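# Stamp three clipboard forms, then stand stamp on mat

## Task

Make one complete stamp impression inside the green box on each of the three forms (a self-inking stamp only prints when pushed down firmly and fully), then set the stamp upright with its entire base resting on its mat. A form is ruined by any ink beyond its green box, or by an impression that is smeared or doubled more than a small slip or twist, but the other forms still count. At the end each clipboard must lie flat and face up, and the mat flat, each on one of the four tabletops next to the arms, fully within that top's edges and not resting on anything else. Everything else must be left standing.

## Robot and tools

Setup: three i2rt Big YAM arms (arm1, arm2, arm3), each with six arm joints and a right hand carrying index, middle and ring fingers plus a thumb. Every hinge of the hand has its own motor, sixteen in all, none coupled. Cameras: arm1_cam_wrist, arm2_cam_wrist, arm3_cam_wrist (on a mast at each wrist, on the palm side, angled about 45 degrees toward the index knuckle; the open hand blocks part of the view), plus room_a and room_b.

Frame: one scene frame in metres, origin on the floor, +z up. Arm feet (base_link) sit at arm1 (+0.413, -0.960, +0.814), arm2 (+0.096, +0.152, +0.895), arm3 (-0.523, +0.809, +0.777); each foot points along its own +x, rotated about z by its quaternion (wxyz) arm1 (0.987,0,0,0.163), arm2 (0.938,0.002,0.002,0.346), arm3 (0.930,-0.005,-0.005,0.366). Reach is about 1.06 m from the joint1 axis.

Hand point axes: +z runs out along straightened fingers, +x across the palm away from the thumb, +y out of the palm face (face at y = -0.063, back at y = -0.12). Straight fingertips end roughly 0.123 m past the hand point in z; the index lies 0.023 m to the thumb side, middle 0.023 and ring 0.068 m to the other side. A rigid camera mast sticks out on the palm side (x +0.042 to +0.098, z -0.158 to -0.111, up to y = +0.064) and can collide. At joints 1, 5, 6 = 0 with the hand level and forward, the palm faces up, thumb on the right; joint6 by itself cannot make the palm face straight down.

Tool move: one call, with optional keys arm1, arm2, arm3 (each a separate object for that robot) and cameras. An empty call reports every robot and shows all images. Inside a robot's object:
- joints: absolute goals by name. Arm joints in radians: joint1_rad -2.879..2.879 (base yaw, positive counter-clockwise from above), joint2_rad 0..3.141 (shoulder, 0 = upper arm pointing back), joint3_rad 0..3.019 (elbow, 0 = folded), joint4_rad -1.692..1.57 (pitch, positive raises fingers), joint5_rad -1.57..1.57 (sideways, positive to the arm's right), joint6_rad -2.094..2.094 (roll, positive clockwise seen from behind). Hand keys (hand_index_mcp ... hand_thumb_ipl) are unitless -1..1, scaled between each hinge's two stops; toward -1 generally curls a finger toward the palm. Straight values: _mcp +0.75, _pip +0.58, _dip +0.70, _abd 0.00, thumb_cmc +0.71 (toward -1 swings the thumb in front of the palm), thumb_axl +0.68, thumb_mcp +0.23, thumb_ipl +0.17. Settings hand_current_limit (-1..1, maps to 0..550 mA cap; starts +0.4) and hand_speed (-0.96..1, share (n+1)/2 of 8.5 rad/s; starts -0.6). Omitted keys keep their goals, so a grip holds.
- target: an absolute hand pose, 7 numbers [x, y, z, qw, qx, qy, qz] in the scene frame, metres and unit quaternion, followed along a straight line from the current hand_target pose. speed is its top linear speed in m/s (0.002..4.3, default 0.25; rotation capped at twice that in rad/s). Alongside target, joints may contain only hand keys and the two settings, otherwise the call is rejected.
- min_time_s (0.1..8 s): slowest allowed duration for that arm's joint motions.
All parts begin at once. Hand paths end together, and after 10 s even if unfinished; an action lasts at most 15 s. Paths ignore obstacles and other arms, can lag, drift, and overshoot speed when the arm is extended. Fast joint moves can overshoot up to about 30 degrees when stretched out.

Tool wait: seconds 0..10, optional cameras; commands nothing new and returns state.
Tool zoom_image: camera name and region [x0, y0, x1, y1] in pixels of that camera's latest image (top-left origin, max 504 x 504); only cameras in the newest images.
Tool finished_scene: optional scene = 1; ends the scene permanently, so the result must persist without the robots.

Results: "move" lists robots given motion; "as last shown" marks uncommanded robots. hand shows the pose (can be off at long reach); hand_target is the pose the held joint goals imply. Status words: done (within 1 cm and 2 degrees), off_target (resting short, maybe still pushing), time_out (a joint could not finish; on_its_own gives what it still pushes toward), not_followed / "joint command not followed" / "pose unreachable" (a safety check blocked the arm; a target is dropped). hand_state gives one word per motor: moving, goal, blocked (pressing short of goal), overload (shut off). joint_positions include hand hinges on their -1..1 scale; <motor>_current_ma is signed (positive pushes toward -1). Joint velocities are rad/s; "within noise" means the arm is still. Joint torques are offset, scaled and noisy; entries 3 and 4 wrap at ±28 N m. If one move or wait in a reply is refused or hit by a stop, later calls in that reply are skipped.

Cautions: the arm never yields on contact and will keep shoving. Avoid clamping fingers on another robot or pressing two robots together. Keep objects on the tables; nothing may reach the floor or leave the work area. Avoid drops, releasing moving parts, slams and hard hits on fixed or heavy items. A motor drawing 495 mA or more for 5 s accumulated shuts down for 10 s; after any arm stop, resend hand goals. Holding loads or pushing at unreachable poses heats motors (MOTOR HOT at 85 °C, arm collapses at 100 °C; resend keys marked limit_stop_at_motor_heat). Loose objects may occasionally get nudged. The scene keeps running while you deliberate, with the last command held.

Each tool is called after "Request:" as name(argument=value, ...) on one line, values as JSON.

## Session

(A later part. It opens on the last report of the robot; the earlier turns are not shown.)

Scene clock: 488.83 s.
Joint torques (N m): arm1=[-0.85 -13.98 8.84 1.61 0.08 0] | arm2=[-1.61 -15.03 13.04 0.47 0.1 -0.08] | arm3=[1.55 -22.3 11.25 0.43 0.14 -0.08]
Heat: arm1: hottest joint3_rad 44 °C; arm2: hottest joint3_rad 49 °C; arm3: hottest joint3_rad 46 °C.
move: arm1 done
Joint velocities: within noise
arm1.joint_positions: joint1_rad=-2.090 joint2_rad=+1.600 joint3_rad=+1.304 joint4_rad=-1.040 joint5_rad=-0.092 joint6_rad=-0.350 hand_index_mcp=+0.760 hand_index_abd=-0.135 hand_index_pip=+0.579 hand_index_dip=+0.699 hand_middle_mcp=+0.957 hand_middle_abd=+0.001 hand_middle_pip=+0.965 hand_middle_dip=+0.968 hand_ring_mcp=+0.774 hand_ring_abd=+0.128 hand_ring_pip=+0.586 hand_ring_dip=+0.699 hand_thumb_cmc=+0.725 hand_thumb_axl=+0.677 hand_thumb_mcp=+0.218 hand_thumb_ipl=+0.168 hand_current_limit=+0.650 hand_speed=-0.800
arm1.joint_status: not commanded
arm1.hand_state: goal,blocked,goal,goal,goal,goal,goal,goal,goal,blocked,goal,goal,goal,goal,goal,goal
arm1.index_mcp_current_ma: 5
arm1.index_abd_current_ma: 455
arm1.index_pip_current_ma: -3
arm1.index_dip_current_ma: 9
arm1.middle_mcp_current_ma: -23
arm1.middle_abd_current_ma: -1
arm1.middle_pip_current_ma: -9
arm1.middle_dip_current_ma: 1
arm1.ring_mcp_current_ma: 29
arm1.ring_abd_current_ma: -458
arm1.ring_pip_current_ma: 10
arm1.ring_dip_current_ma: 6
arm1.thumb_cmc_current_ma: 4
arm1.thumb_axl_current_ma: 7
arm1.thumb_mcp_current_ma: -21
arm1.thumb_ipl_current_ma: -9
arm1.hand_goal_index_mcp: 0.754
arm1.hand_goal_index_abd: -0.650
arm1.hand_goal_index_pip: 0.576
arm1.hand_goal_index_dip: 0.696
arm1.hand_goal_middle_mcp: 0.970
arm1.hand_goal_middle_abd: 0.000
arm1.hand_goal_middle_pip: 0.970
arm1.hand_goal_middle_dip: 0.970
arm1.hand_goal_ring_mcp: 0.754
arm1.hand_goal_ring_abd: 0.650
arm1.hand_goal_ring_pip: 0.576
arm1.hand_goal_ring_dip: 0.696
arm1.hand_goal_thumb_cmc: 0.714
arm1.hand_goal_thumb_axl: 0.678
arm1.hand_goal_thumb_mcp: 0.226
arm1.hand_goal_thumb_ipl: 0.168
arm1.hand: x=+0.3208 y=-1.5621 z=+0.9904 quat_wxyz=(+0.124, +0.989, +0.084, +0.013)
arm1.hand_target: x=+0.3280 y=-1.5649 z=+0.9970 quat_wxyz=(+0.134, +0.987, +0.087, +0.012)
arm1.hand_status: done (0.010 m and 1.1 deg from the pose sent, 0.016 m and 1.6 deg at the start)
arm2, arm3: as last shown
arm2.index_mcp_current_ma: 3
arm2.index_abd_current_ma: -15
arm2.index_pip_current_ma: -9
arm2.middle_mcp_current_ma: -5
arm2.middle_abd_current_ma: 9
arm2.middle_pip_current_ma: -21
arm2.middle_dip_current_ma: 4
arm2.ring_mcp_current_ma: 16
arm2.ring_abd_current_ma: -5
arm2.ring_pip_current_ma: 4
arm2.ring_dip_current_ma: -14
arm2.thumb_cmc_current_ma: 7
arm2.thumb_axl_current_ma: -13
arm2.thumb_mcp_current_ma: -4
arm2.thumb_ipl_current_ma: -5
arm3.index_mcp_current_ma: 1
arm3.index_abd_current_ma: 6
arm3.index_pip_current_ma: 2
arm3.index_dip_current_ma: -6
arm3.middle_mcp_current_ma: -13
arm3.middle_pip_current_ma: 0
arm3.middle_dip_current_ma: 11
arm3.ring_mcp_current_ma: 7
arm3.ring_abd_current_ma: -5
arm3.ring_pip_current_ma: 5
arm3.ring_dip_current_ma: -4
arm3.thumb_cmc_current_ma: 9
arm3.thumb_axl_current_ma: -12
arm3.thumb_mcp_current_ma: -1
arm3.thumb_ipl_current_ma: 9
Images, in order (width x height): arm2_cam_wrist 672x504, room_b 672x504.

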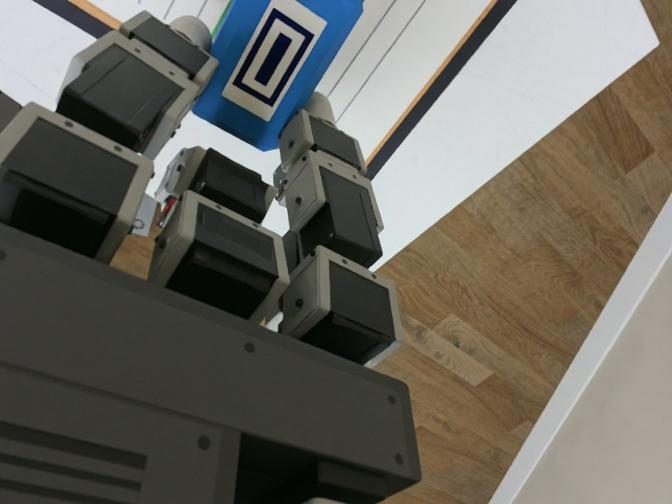

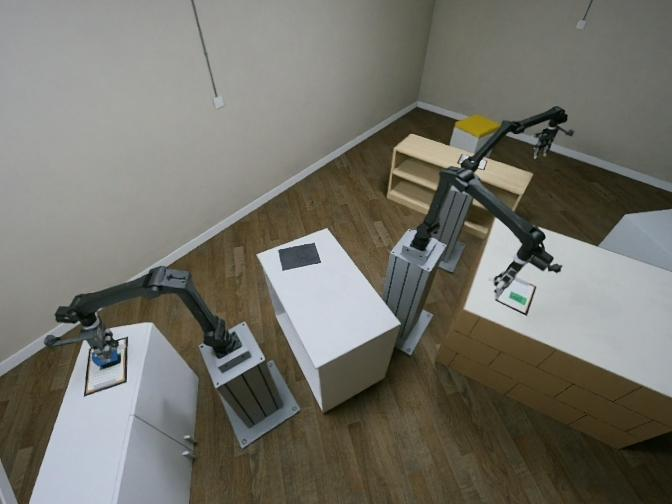

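Request:
move(arm1={"target":[0.327,-1.569,0.984,0.134,0.9872,0.0864,0.0117],"speed":0.06}, cameras=["arm2_cam_wrist","room_b"])

Request:
zoom_image(camera="room_b", region=[92, 340, 132, 380])

Scene clock: 490.03 s.
Joint torques (N m): arm1=[-0.79 -12.45 8.39 1.94 0.06 0.04] | arm2=[-1.55 -15.03 13.04 0.46 0.1 -0.08] | arm3=[1.67 -22.18 11.3 0.43 0.16 -0.07]
Heat: arm1: hottest joint3_rad 44 °C; arm2: hottest joint3_rad 49 °C; arm3: hottest joint3_rad 46 °C.
move: arm1 done
Joint velocities: within noise
arm1.joint_positions: joint1_rad=-2.090 joint2_rad=+1.600 joint3_rad=+1.299 joint4_rad=-1.018 joint5_rad=-0.092 joint6_rad=-0.350 hand_index_mcp=+0.782 hand_index_abd=-0.135 hand_index_pip=+0.593 hand_index_dip=+0.701 hand_middle_mcp=+0.957 hand_middle_abd=+0.001 hand_middle_pip=+0.965 hand_middle_dip=+0.968 hand_ring_mcp=+0.795 hand_ring_abd=+0.128 hand_ring_pip=+0.599 hand_ring_dip=+0.704 hand_thumb_cmc=+0.725 hand_thumb_axl=+0.677 hand_thumb_mcp=+0.218 hand_thumb_ipl=+0.168 hand_current_limit=+0.650 hand_speed=-0.800
arm1.joint_status: not commanded
arm1.hand_state: blocked,blocked,goal,goal,goal,goal,goal,goal,blocked,blocked,blocked,goal,goal,goal,goal,goal
arm1.index_mcp_current_ma: 32
arm1.index_abd_current_ma: 451
arm1.index_pip_current_ma: 10
arm1.index_dip_current_ma: 10
arm1.middle_mcp_current_ma: -28
arm1.middle_abd_current_ma: 2
arm1.middle_pip_current_ma: -11
arm1.middle_dip_current_ma: -5
arm1.ring_mcp_current_ma: 59
arm1.ring_abd_current_ma: -457
arm1.ring_pip_current_ma: 26
arm1.ring_dip_current_ma: 6
arm1.thumb_cmc_current_ma: -2
arm1.thumb_axl_current_ma: 3
arm1.thumb_mcp_current_ma: -20
arm1.thumb_ipl_current_ma: -8
arm1.hand_goal_index_mcp: 0.754
arm1.hand_goal_index_abd: -0.650
arm1.hand_goal_index_pip: 0.576
arm1.hand_goal_index_dip: 0.696
arm1.hand_goal_middle_mcp: 0.970
arm1.hand_goal_middle_abd: 0.000
arm1.hand_goal_middle_pip: 0.970
arm1.hand_goal_middle_dip: 0.970
arm1.hand_goal_ring_mcp: 0.754
arm1.hand_goal_ring_abd: 0.650
arm1.hand_goal_ring_pip: 0.576
arm1.hand_goal_ring_dip: 0.696
arm1.hand_goal_thumb_cmc: 0.714
arm1.hand_goal_thumb_axl: 0.678
arm1.hand_goal_thumb_mcp: 0.226
arm1.hand_goal_thumb_ipl: 0.168
arm1.hand: x=+0.3201 y=-1.5652 z=+0.9910 quat_wxyz=(+0.132, +0.988, +0.085, +0.011)
arm1.hand_target: x=+0.3270 y=-1.5688 z=+0.9841 quat_wxyz=(+0.134, +0.987, +0.086, +0.012)
arm1.hand_status: done (0.010 m and 0.3 deg from the pose sent, 0.011 m and 1.2 deg at the start)
arm2, arm3: as last shown
arm2.index_mcp_current_ma: 9
arm2.index_abd_current_ma: -25
arm2.index_pip_current_ma: -2
arm2.index_dip_current_ma: -8
arm2.middle_mcp_current_ma: -12
arm2.middle_abd_current_ma: -15
arm2.middle_pip_current_ma: -13
arm2.middle_dip_current_ma: 10
arm2.ring_mcp_current_ma: 22
arm2.ring_abd_current_ma: 9
arm2.ring_pip_current_ma: 0
arm2.ring_dip_current_ma: 6
arm2.thumb_cmc_current_ma: -3
arm2.thumb_axl_current_ma: -23
arm2.thumb_mcp_current_ma: 1
arm2.thumb_ipl_current_ma: -7
arm3.index_mcp_current_ma: -3
arm3.index_abd_current_ma: 4
arm3.index_pip_current_ma: 1
arm3.index_dip_current_ma: -4
arm3.middle_mcp_current_ma: -10
arm3.middle_abd_current_ma: 7
arm3.middle_pip_current_ma: -3
arm3.ring_mcp_current_ma: 3
arm3.ring_abd_current_ma: -4
arm3.ring_pip_current_ma: 0
arm3.ring_dip_current_ma: -6
arm3.thumb_axl_current_ma: -9
arm3.thumb_mcp_current_ma: -4
arm3.thumb_ipl_current_ma: 12
Images, in order (width x height): arm2_cam_wrist 672x504, room_b 672x504.

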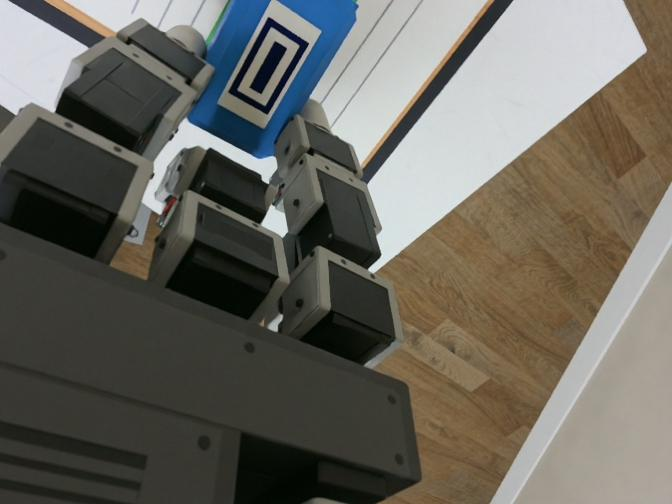

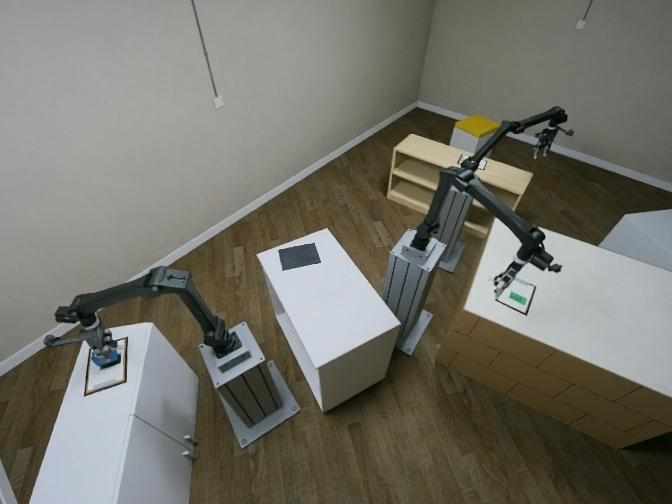

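Scaled by 12.600.

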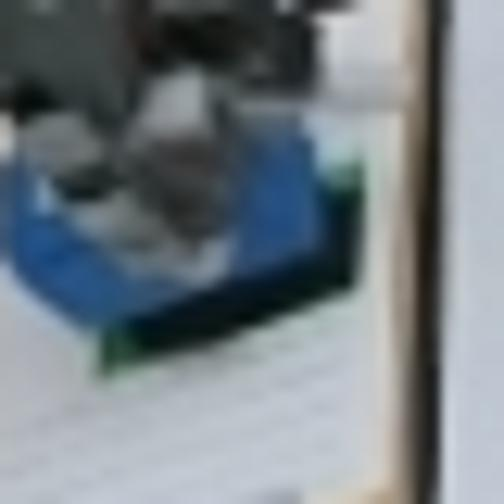

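Request:
move(arm1={"target":[0.327,-1.562,0.994,0.134,0.9872,0.0864,0.0117],"speed":0.06}, cameras=["arm2_cam_wrist","room_b"])

Request:
zoom_image(camera="room_b", region=[92, 340, 132, 380])

Scene clock: 491.23 s.
Joint torques (N m): arm1=[-1.03 -14.56 8.31 1.17 0.05 0.03] | arm2=[-1.61 -15.03 13.05 0.46 0.09 -0.08] | arm3=[1.55 -22.18 11.26 0.44 0.14 -0.07]
Heat: arm1: hottest joint3_rad 44 °C; arm2: hottest joint3_rad 49 °C; arm3: hottest joint3_rad 46 °C.
move: arm1 done
Joint velocities: within noise
arm1.joint_positions: joint1_rad=-2.090 joint2_rad=+1.600 joint3_rad=+1.298 joint4_rad=-1.018 joint5_rad=-0.092 joint6_rad=-0.350 hand_index_mcp=+0.781 hand_index_abd=-0.135 hand_index_pip=+0.593 hand_index_dip=+0.701 hand_middle_mcp=+0.957 hand_middle_abd=+0.001 hand_middle_pip=+0.965 hand_middle_dip=+0.968 hand_ring_mcp=+0.794 hand_ring_abd=+0.128 hand_ring_pip=+0.598 hand_ring_dip=+0.704 hand_thumb_cmc=+0.725 hand_thumb_axl=+0.677 hand_thumb_mcp=+0.218 hand_thumb_ipl=+0.168 hand_current_limit=+0.650 hand_speed=-0.800
arm1.joint_status: not commanded
arm1.hand_state: blocked,blocked,goal,goal,goal,goal,goal,goal,blocked,blocked,blocked,goal,goal,goal,goal,goal
arm1.index_mcp_current_ma: 33
arm1.index_abd_current_ma: 455
arm1.index_pip_current_ma: 15
arm1.index_dip_current_ma: 5
arm1.middle_mcp_current_ma: -25
arm1.middle_abd_current_ma: 3
arm1.middle_pip_current_ma: -12
arm1.middle_dip_current_ma: -5
arm1.ring_mcp_current_ma: 61
arm1.ring_abd_current_ma: -454
arm1.ring_pip_current_ma: 26
arm1.ring_dip_current_ma: 8
arm1.thumb_cmc_current_ma: 3
arm1.thumb_axl_current_ma: 6
arm1.thumb_mcp_current_ma: -19
arm1.thumb_ipl_current_ma: -6
arm1.hand_goal_index_mcp: 0.754
arm1.hand_goal_index_abd: -0.650
arm1.hand_goal_index_pip: 0.576
arm1.hand_goal_index_dip: 0.696
arm1.hand_goal_middle_mcp: 0.970
arm1.hand_goal_middle_abd: 0.000
arm1.hand_goal_middle_pip: 0.970
arm1.hand_goal_middle_dip: 0.970
arm1.hand_goal_ring_mcp: 0.754
arm1.hand_goal_ring_abd: 0.650
arm1.hand_goal_ring_pip: 0.576
arm1.hand_goal_ring_dip: 0.696
arm1.hand_goal_thumb_cmc: 0.714
arm1.hand_goal_thumb_axl: 0.678
arm1.hand_goal_thumb_mcp: 0.226
arm1.hand_goal_thumb_ipl: 0.168
arm1.hand: x=+0.3202 y=-1.5649 z=+0.9910 quat_wxyz=(+0.132, +0.988, +0.085, +0.011)
arm1.hand_target: x=+0.3269 y=-1.5621 z=+0.9940 quat_wxyz=(+0.134, +0.987, +0.086, +0.012)
arm1.hand_status: done (0.008 m and 0.3 deg from the pose sent, 0.008 m and 0.3 deg at the start)
arm2, arm3: as last shown
arm2.index_mcp_current_ma: -2
arm2.index_abd_current_ma: -12
arm2.index_pip_current_ma: -24
arm2.index_dip_current_ma: -5
arm2.middle_mcp_current_ma: -9
arm2.middle_abd_current_ma: -1
arm2.middle_pip_current_ma: 6
arm2.ring_mcp_current_ma: 12
arm2.ring_abd_current_ma: -11
arm2.ring_pip_current_ma: -2
arm2.ring_dip_current_ma: 1
arm2.thumb_cmc_current_ma: 12
arm2.thumb_axl_current_ma: -8
arm2.thumb_mcp_current_ma: -11
arm2.thumb_ipl_current_ma: 9
arm3.index_mcp_current_ma: -4
arm3.index_abd_current_ma: 6
arm3.index_dip_current_ma: 0
arm3.middle_mcp_current_ma: -11
arm3.middle_abd_current_ma: 8
arm3.middle_pip_current_ma: -6
arm3.middle_dip_current_ma: 9
arm3.ring_mcp_current_ma: 7
arm3.ring_abd_current_ma: -8
arm3.ring_pip_current_ma: 1
arm3.ring_dip_current_ma: -7
arm3.thumb_cmc_current_ma: 12
arm3.thumb_axl_current_ma: -12
arm3.thumb_mcp_current_ma: -1
arm3.thumb_ipl_current_ma: 9
Images, in order (width x height): arm2_cam_wrist 672x504, room_b 672x504.

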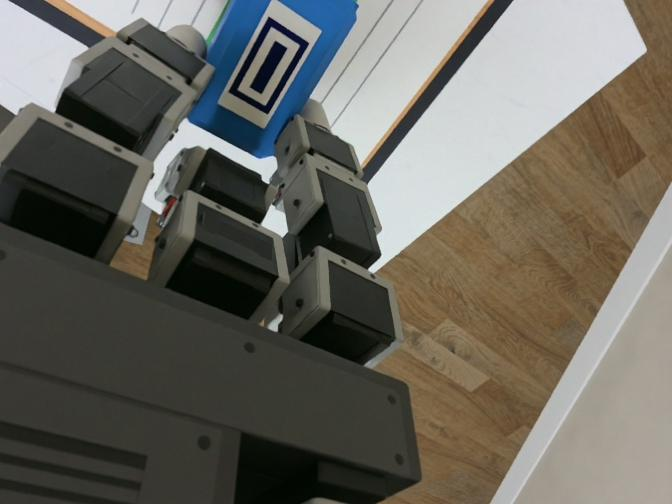

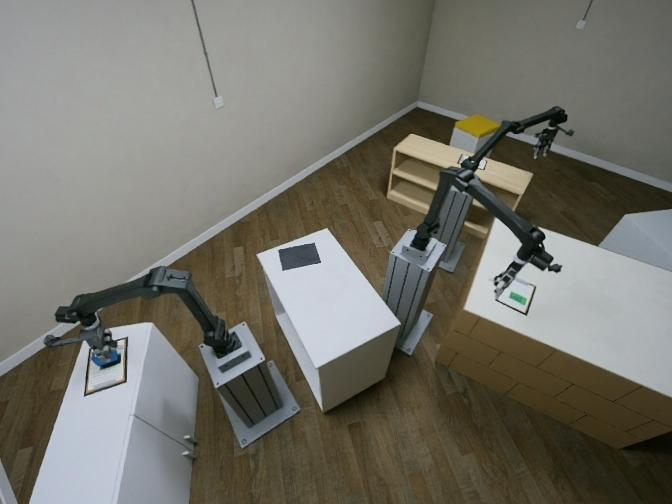

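Scaled by 12.600.

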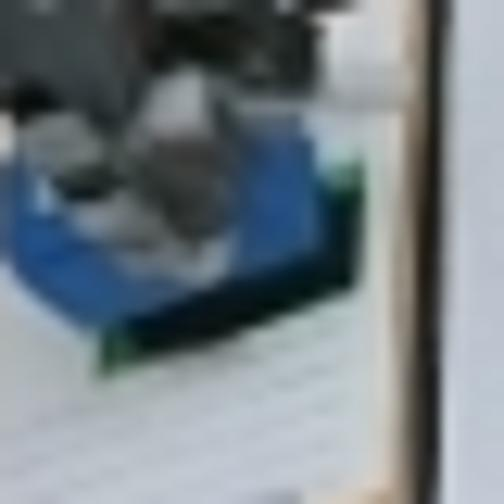

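Request:
move(arm1={"joints":{"hand_index_abd":-0.15,"hand_ring_abd":0.145,"hand_speed":-0.85}})

Request:
move(arm1={"joints":{"hand_index_abd":-0.10,"hand_ring_abd":0.095,"hand_speed":-0.95}})

Request:
move(arm1={"joints":{"hand_index_abd":-0.02,"hand_ring_abd":0.01,"hand_speed":-0.93}}, cameras=["arm2_cam_wrist","room_b"])

Request:
zoom_image(camera="room_b", region=[92, 340, 132, 380])

Scene clock: 492.53 s.
Joint torques (N m): arm1=[-1.08 -14.45 8.29 1.2 0.05 0.02] | arm2=[-1.61 -15.03 13.04 0.47 0.09 -0.08] | arm3=[1.49 -22.18 11.25 0.47 0.14 -0.06]
Heat: arm1: hottest joint3_rad 44 °C; arm2: hottest joint3_rad 49 °C; arm3: hottest joint3_rad 46 °C.
move: arm1 off_target
Joint velocities: within noise
arm1.joint_positions: joint1_rad=-2.090 joint2_rad=+1.600 joint3_rad=+1.298 joint4_rad=-1.018 joint5_rad=-0.092 joint6_rad=-0.350 hand_index_mcp=+0.780 hand_index_abd=-0.133 hand_index_pip=+0.593 hand_index_dip=+0.701 hand_middle_mcp=+0.957 hand_middle_abd=+0.001 hand_middle_pip=+0.965 hand_middle_dip=+0.968 hand_ring_mcp=+0.793 hand_ring_abd=+0.122 hand_ring_pip=+0.598 hand_ring_dip=+0.704 hand_thumb_cmc=+0.725 hand_thumb_axl=+0.677 hand_thumb_mcp=+0.218 hand_thumb_ipl=+0.168 hand_current_limit=+0.650 hand_speed=-0.850
arm1.joint_status: hand_ring_abd off_target (ended at +0.122, target +0.145); the others done
arm1.hand_state: blocked,goal,goal,goal,goal,goal,goal,goal,blocked,blocked,blocked,goal,goal,goal,goal,goal
arm1.index_mcp_current_ma: 30
arm1.index_abd_current_ma: 13
arm1.index_pip_current_ma: 13
arm1.index_dip_current_ma: 6
arm1.middle_mcp_current_ma: -23
arm1.middle_abd_current_ma: -2
arm1.middle_pip_current_ma: -13
arm1.middle_dip_current_ma: -3
arm1.ring_mcp_current_ma: 53
arm1.ring_abd_current_ma: -22
arm1.ring_pip_current_ma: 24
arm1.ring_dip_current_ma: 11
arm1.thumb_cmc_current_ma: 6
arm1.thumb_axl_current_ma: 7
arm1.thumb_mcp_current_ma: -19
arm1.thumb_ipl_current_ma: -11
arm1.hand_goal_index_mcp: 0.754
arm1.hand_goal_index_abd: -0.150
arm1.hand_goal_index_pip: 0.576
arm1.hand_goal_index_dip: 0.696
arm1.hand_goal_middle_mcp: 0.970
arm1.hand_goal_middle_abd: 0.000
arm1.hand_goal_middle_pip: 0.970
arm1.hand_goal_middle_dip: 0.970
arm1.hand_goal_ring_mcp: 0.754
arm1.hand_goal_ring_abd: 0.146
arm1.hand_goal_ring_pip: 0.576
arm1.hand_goal_ring_dip: 0.696
arm1.hand_goal_thumb_cmc: 0.714
arm1.hand_goal_thumb_axl: 0.678
arm1.hand_goal_thumb_mcp: 0.226
arm1.hand_goal_thumb_ipl: 0.168
arm1.hand: x=+0.3202 y=-1.5649 z=+0.9910 quat_wxyz=(+0.132, +0.988, +0.085, +0.011)
arm1.hand_target: x=+0.3269 y=-1.5621 z=+0.9940 quat_wxyz=(+0.134, +0.987, +0.086, +0.012)
arm1.hand_status: not commanded
arm2, arm3: as last shown
arm2.index_mcp_current_ma: 3
arm2.index_abd_current_ma: -14
arm2.index_pip_current_ma: -5
arm2.index_dip_current_ma: 8
arm2.middle_mcp_current_ma: -28
arm2.middle_abd_current_ma: 5
arm2.middle_pip_current_ma: 2
arm2.middle_dip_current_ma: 19
arm2.ring_mcp_current_ma: 0
arm2.ring_abd_current_ma: 17
arm2.ring_pip_current_ma: 12
arm2.ring_dip_current_ma: 7
arm2.thumb_cmc_current_ma: 11
arm2.thumb_axl_current_ma: -2
arm2.thumb_mcp_current_ma: -16
arm2.thumb_ipl_current_ma: -22
arm3.index_mcp_current_ma: -7
arm3.index_abd_current_ma: 5
arm3.index_pip_current_ma: 0
arm3.index_dip_current_ma: -5
arm3.middle_mcp_current_ma: -13
arm3.middle_abd_current_ma: 5
arm3.middle_pip_current_ma: -3
arm3.middle_dip_current_ma: 13
arm3.ring_mcp_current_ma: 4
arm3.ring_abd_current_ma: -7
arm3.ring_pip_current_ma: 4
arm3.ring_dip_current_ma: -8
arm3.thumb_cmc_current_ma: 11
arm3.thumb_axl_current_ma: -11
arm3.thumb_mcp_current_ma: -3
arm3.thumb_ipl_current_ma: 10
pictures: none

Scene clock: 493.27 s.
Joint torques (N m): arm1=[-1.08 -14.51 8.46 1.2 0.04 0.03] | arm2=[-1.61 -14.97 13.04 0.46 0.1 -0.08] | arm3=[1.55 -22.01 11.25 0.43 0.15 -0.09]
Heat: arm1: hottest joint3_rad 44 °C; arm2: hottest joint3_rad 49 °C; arm3: hottest joint3_rad 46 °C.
move: arm1 done
Joint velocities: within noise
arm1.joint_positions: joint1_rad=-2.090 joint2_rad=+1.600 joint3_rad=+1.296 joint4_rad=-1.018 joint5_rad=-0.092 joint6_rad=-0.350 hand_index_mcp=+0.763 hand_index_abd=-0.106 hand_index_pip=+0.591 hand_index_dip=+0.701 hand_middle_mcp=+0.957 hand_middle_abd=+0.001 hand_middle_pip=+0.965 hand_middle_dip=+0.968 hand_ring_mcp=+0.768 hand_ring_abd=+0.103 hand_ring_pip=+0.591 hand_ring_dip=+0.704 hand_thumb_cmc=+0.725 hand_thumb_axl=+0.677 hand_thumb_mcp=+0.218 hand_thumb_ipl=+0.168 hand_current_limit=+0.650 hand_speed=-0.950
arm1.joint_status: all done
arm1.hand_state: goal,goal,goal,goal,goal,goal,goal,goal,goal,goal,goal,goal,goal,goal,goal,goal
arm1.index_mcp_current_ma: 9
arm1.index_abd_current_ma: -8
arm1.index_pip_current_ma: 13
arm1.index_dip_current_ma: 5
arm1.middle_mcp_current_ma: -27
arm1.middle_abd_current_ma: -3
arm1.middle_pip_current_ma: -12
arm1.middle_dip_current_ma: -1
arm1.ring_mcp_current_ma: 23
arm1.ring_abd_current_ma: 4
arm1.ring_pip_current_ma: 19
arm1.ring_dip_current_ma: 7
arm1.thumb_cmc_current_ma: 4
arm1.thumb_axl_current_ma: 7
arm1.thumb_mcp_current_ma: -19
arm1.thumb_ipl_current_ma: -8
arm1.hand_goal_index_mcp: 0.754
arm1.hand_goal_index_abd: -0.100
arm1.hand_goal_index_pip: 0.576
arm1.hand_goal_index_dip: 0.696
arm1.hand_goal_middle_mcp: 0.970
arm1.hand_goal_middle_abd: 0.000
arm1.hand_goal_middle_pip: 0.970
arm1.hand_goal_middle_dip: 0.970
arm1.hand_goal_ring_mcp: 0.754
arm1.hand_goal_ring_abd: 0.096
arm1.hand_goal_ring_pip: 0.576
arm1.hand_goal_ring_dip: 0.696
arm1.hand_goal_thumb_cmc: 0.714
arm1.hand_goal_thumb_axl: 0.678
arm1.hand_goal_thumb_mcp: 0.226
arm1.hand_goal_thumb_ipl: 0.168
arm1.hand: x=+0.3203 y=-1.5642 z=+0.9899 quat_wxyz=(+0.131, +0.988, +0.084, +0.011)
arm1.hand_target: x=+0.3269 y=-1.5621 z=+0.9939 quat_wxyz=(+0.134, +0.987, +0.086, +0.012)
arm1.hand_status: not commanded
arm2, arm3: as last shown
arm2.index_mcp_current_ma: 16
arm2.index_abd_current_ma: -9
arm2.index_pip_current_ma: -3
arm2.index_dip_current_ma: -15
arm2.middle_mcp_current_ma: -3
arm2.middle_abd_current_ma: 3
arm2.middle_dip_current_ma: 12
arm2.ring_mcp_current_ma: 15
arm2.ring_abd_current_ma: -2
arm2.ring_pip_current_ma: -8
arm2.ring_dip_current_ma: -9
arm2.thumb_cmc_current_ma: 14
arm2.thumb_axl_current_ma: -13
arm2.thumb_mcp_current_ma: -10
arm2.thumb_ipl_current_ma: 3
arm3.index_mcp_current_ma: -2
arm3.index_abd_current_ma: 7
arm3.index_pip_current_ma: -2
arm3.index_dip_current_ma: -3
arm3.middle_mcp_current_ma: -11
arm3.middle_abd_current_ma: 8
arm3.middle_dip_current_ma: 12
arm3.ring_mcp_current_ma: 5
arm3.ring_abd_current_ma: -4
arm3.ring_pip_current_ma: -1
arm3.ring_dip_current_ma: -6
arm3.thumb_cmc_current_ma: 12
arm3.thumb_axl_current_ma: -10
arm3.thumb_mcp_current_ma: -5
arm3.thumb_ipl_current_ma: 5
pictures: none

Scene clock: 494.03 s.
Joint torques (N m): arm1=[-0.97 -14.62 8.44 1.16 0.05 0.03] | arm2=[-1.61 -15.03 13.05 0.46 0.1 -0.09] | arm3=[1.79 -22.36 11.25 0.42 0.15 -0.06]
Heat: arm1: hottest joint3_rad 44 °C; arm2: hottest joint3_rad 49 °C; arm3: hottest joint3_rad 46 °C.
move: arm1 done
Joint velocities: within noise
arm1.joint_positions: joint1_rad=-2.090 joint2_rad=+1.600 joint3_rad=+1.296 joint4_rad=-1.018 joint5_rad=-0.092 joint6_rad=-0.350 hand_index_mcp=+0.763 hand_index_abd=-0.035 hand_index_pip=+0.590 hand_index_dip=+0.701 hand_middle_mcp=+0.957 hand_middle_abd=+0.001 hand_middle_pip=+0.965 hand_middle_dip=+0.968 hand_ring_mcp=+0.767 hand_ring_abd=+0.026 hand_ring_pip=+0.588 hand_ring_dip=+0.703 hand_thumb_cmc=+0.725 hand_thumb_axl=+0.677 hand_thumb_mcp=+0.218 hand_thumb_ipl=+0.168 hand_current_limit=+0.650 hand_speed=-0.930
arm1.joint_status: all done
arm1.hand_state: goal,goal,goal,goal,goal,goal,goal,goal,goal,goal,goal,goal,goal,goal,goal,goal
arm1.index_mcp_current_ma: 5
arm1.index_abd_current_ma: -7
arm1.index_pip_current_ma: 13
arm1.index_dip_current_ma: 10
arm1.middle_mcp_current_ma: -22
arm1.middle_abd_current_ma: -2
arm1.middle_pip_current_ma: -11
arm1.middle_dip_current_ma: 0
arm1.ring_mcp_current_ma: 25
arm1.ring_abd_current_ma: 10
arm1.ring_pip_current_ma: 18
arm1.ring_dip_current_ma: 10
arm1.thumb_cmc_current_ma: 7
arm1.thumb_axl_current_ma: 6
arm1.thumb_mcp_current_ma: -24
arm1.thumb_ipl_current_ma: -9
arm1.hand_goal_index_mcp: 0.754
arm1.hand_goal_index_abd: -0.020
arm1.hand_goal_index_pip: 0.576
arm1.hand_goal_index_dip: 0.696
arm1.hand_goal_middle_mcp: 0.970
arm1.hand_goal_middle_abd: 0.000
arm1.hand_goal_middle_pip: 0.970
arm1.hand_goal_middle_dip: 0.970
arm1.hand_goal_ring_mcp: 0.754
arm1.hand_goal_ring_abd: 0.010
arm1.hand_goal_ring_pip: 0.576
arm1.hand_goal_ring_dip: 0.696
arm1.hand_goal_thumb_cmc: 0.714
arm1.hand_goal_thumb_axl: 0.678
arm1.hand_goal_thumb_mcp: 0.226
arm1.hand_goal_thumb_ipl: 0.168
arm1.hand: x=+0.3203 y=-1.5642 z=+0.9899 quat_wxyz=(+0.131, +0.988, +0.084, +0.011)
arm1.hand_target: x=+0.3269 y=-1.5621 z=+0.9939 quat_wxyz=(+0.134, +0.987, +0.086, +0.012)
arm1.hand_status: not commanded
arm2, arm3: as last shown
arm2.index_mcp_current_ma: -13
arm2.index_abd_current_ma: 0
arm2.index_pip_current_ma: -2
arm2.index_dip_current_ma: -11
arm2.middle_mcp_current_ma: -18
arm2.middle_abd_current_ma: -9
arm2.middle_pip_current_ma: -34
arm2.middle_dip_current_ma: 7
arm2.ring_mcp_current_ma: 14
arm2.ring_abd_current_ma: -4
arm2.ring_pip_current_ma: 5
arm2.ring_dip_current_ma: 11
arm2.thumb_cmc_current_ma: 4
arm2.thumb_axl_current_ma: -2
arm2.thumb_mcp_current_ma: 8
arm2.thumb_ipl_current_ma: -3
arm3.index_mcp_current_ma: -7
arm3.index_abd_current_ma: 0
arm3.index_pip_current_ma: 2
arm3.index_dip_current_ma: -2
arm3.middle_mcp_current_ma: -10
arm3.middle_abd_current_ma: 11
arm3.middle_pip_current_ma: -4
arm3.middle_dip_current_ma: 10
arm3.ring_mcp_current_ma: 4
arm3.ring_abd_current_ma: -6
arm3.ring_pip_current_ma: 3
arm3.ring_dip_current_ma: -7
arm3.thumb_cmc_current_ma: 13
arm3.thumb_axl_current_ma: -8
arm3.thumb_mcp_current_ma: -2
arm3.thumb_ipl_current_ma: 8
Images, in order (width x height): arm2_cam_wrist 672x504, room_b 672x504.

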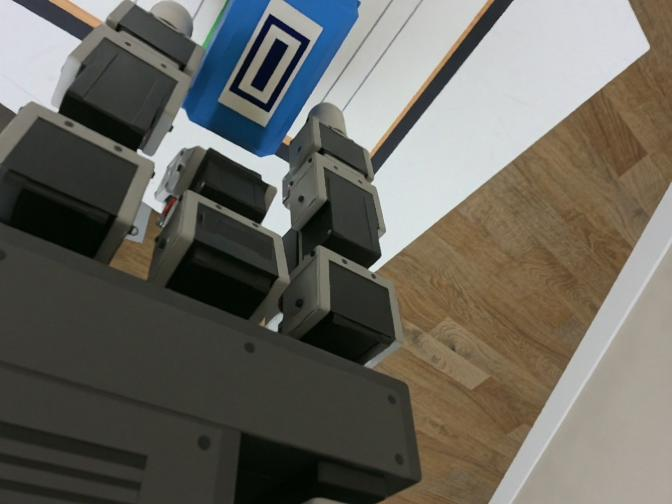

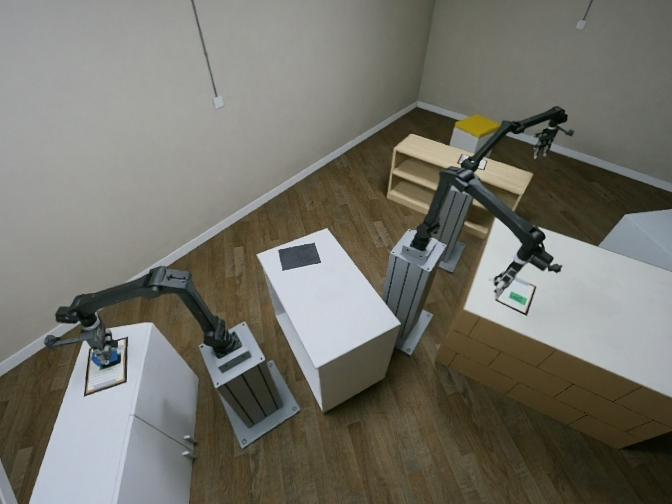

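Scaled by 12.600.

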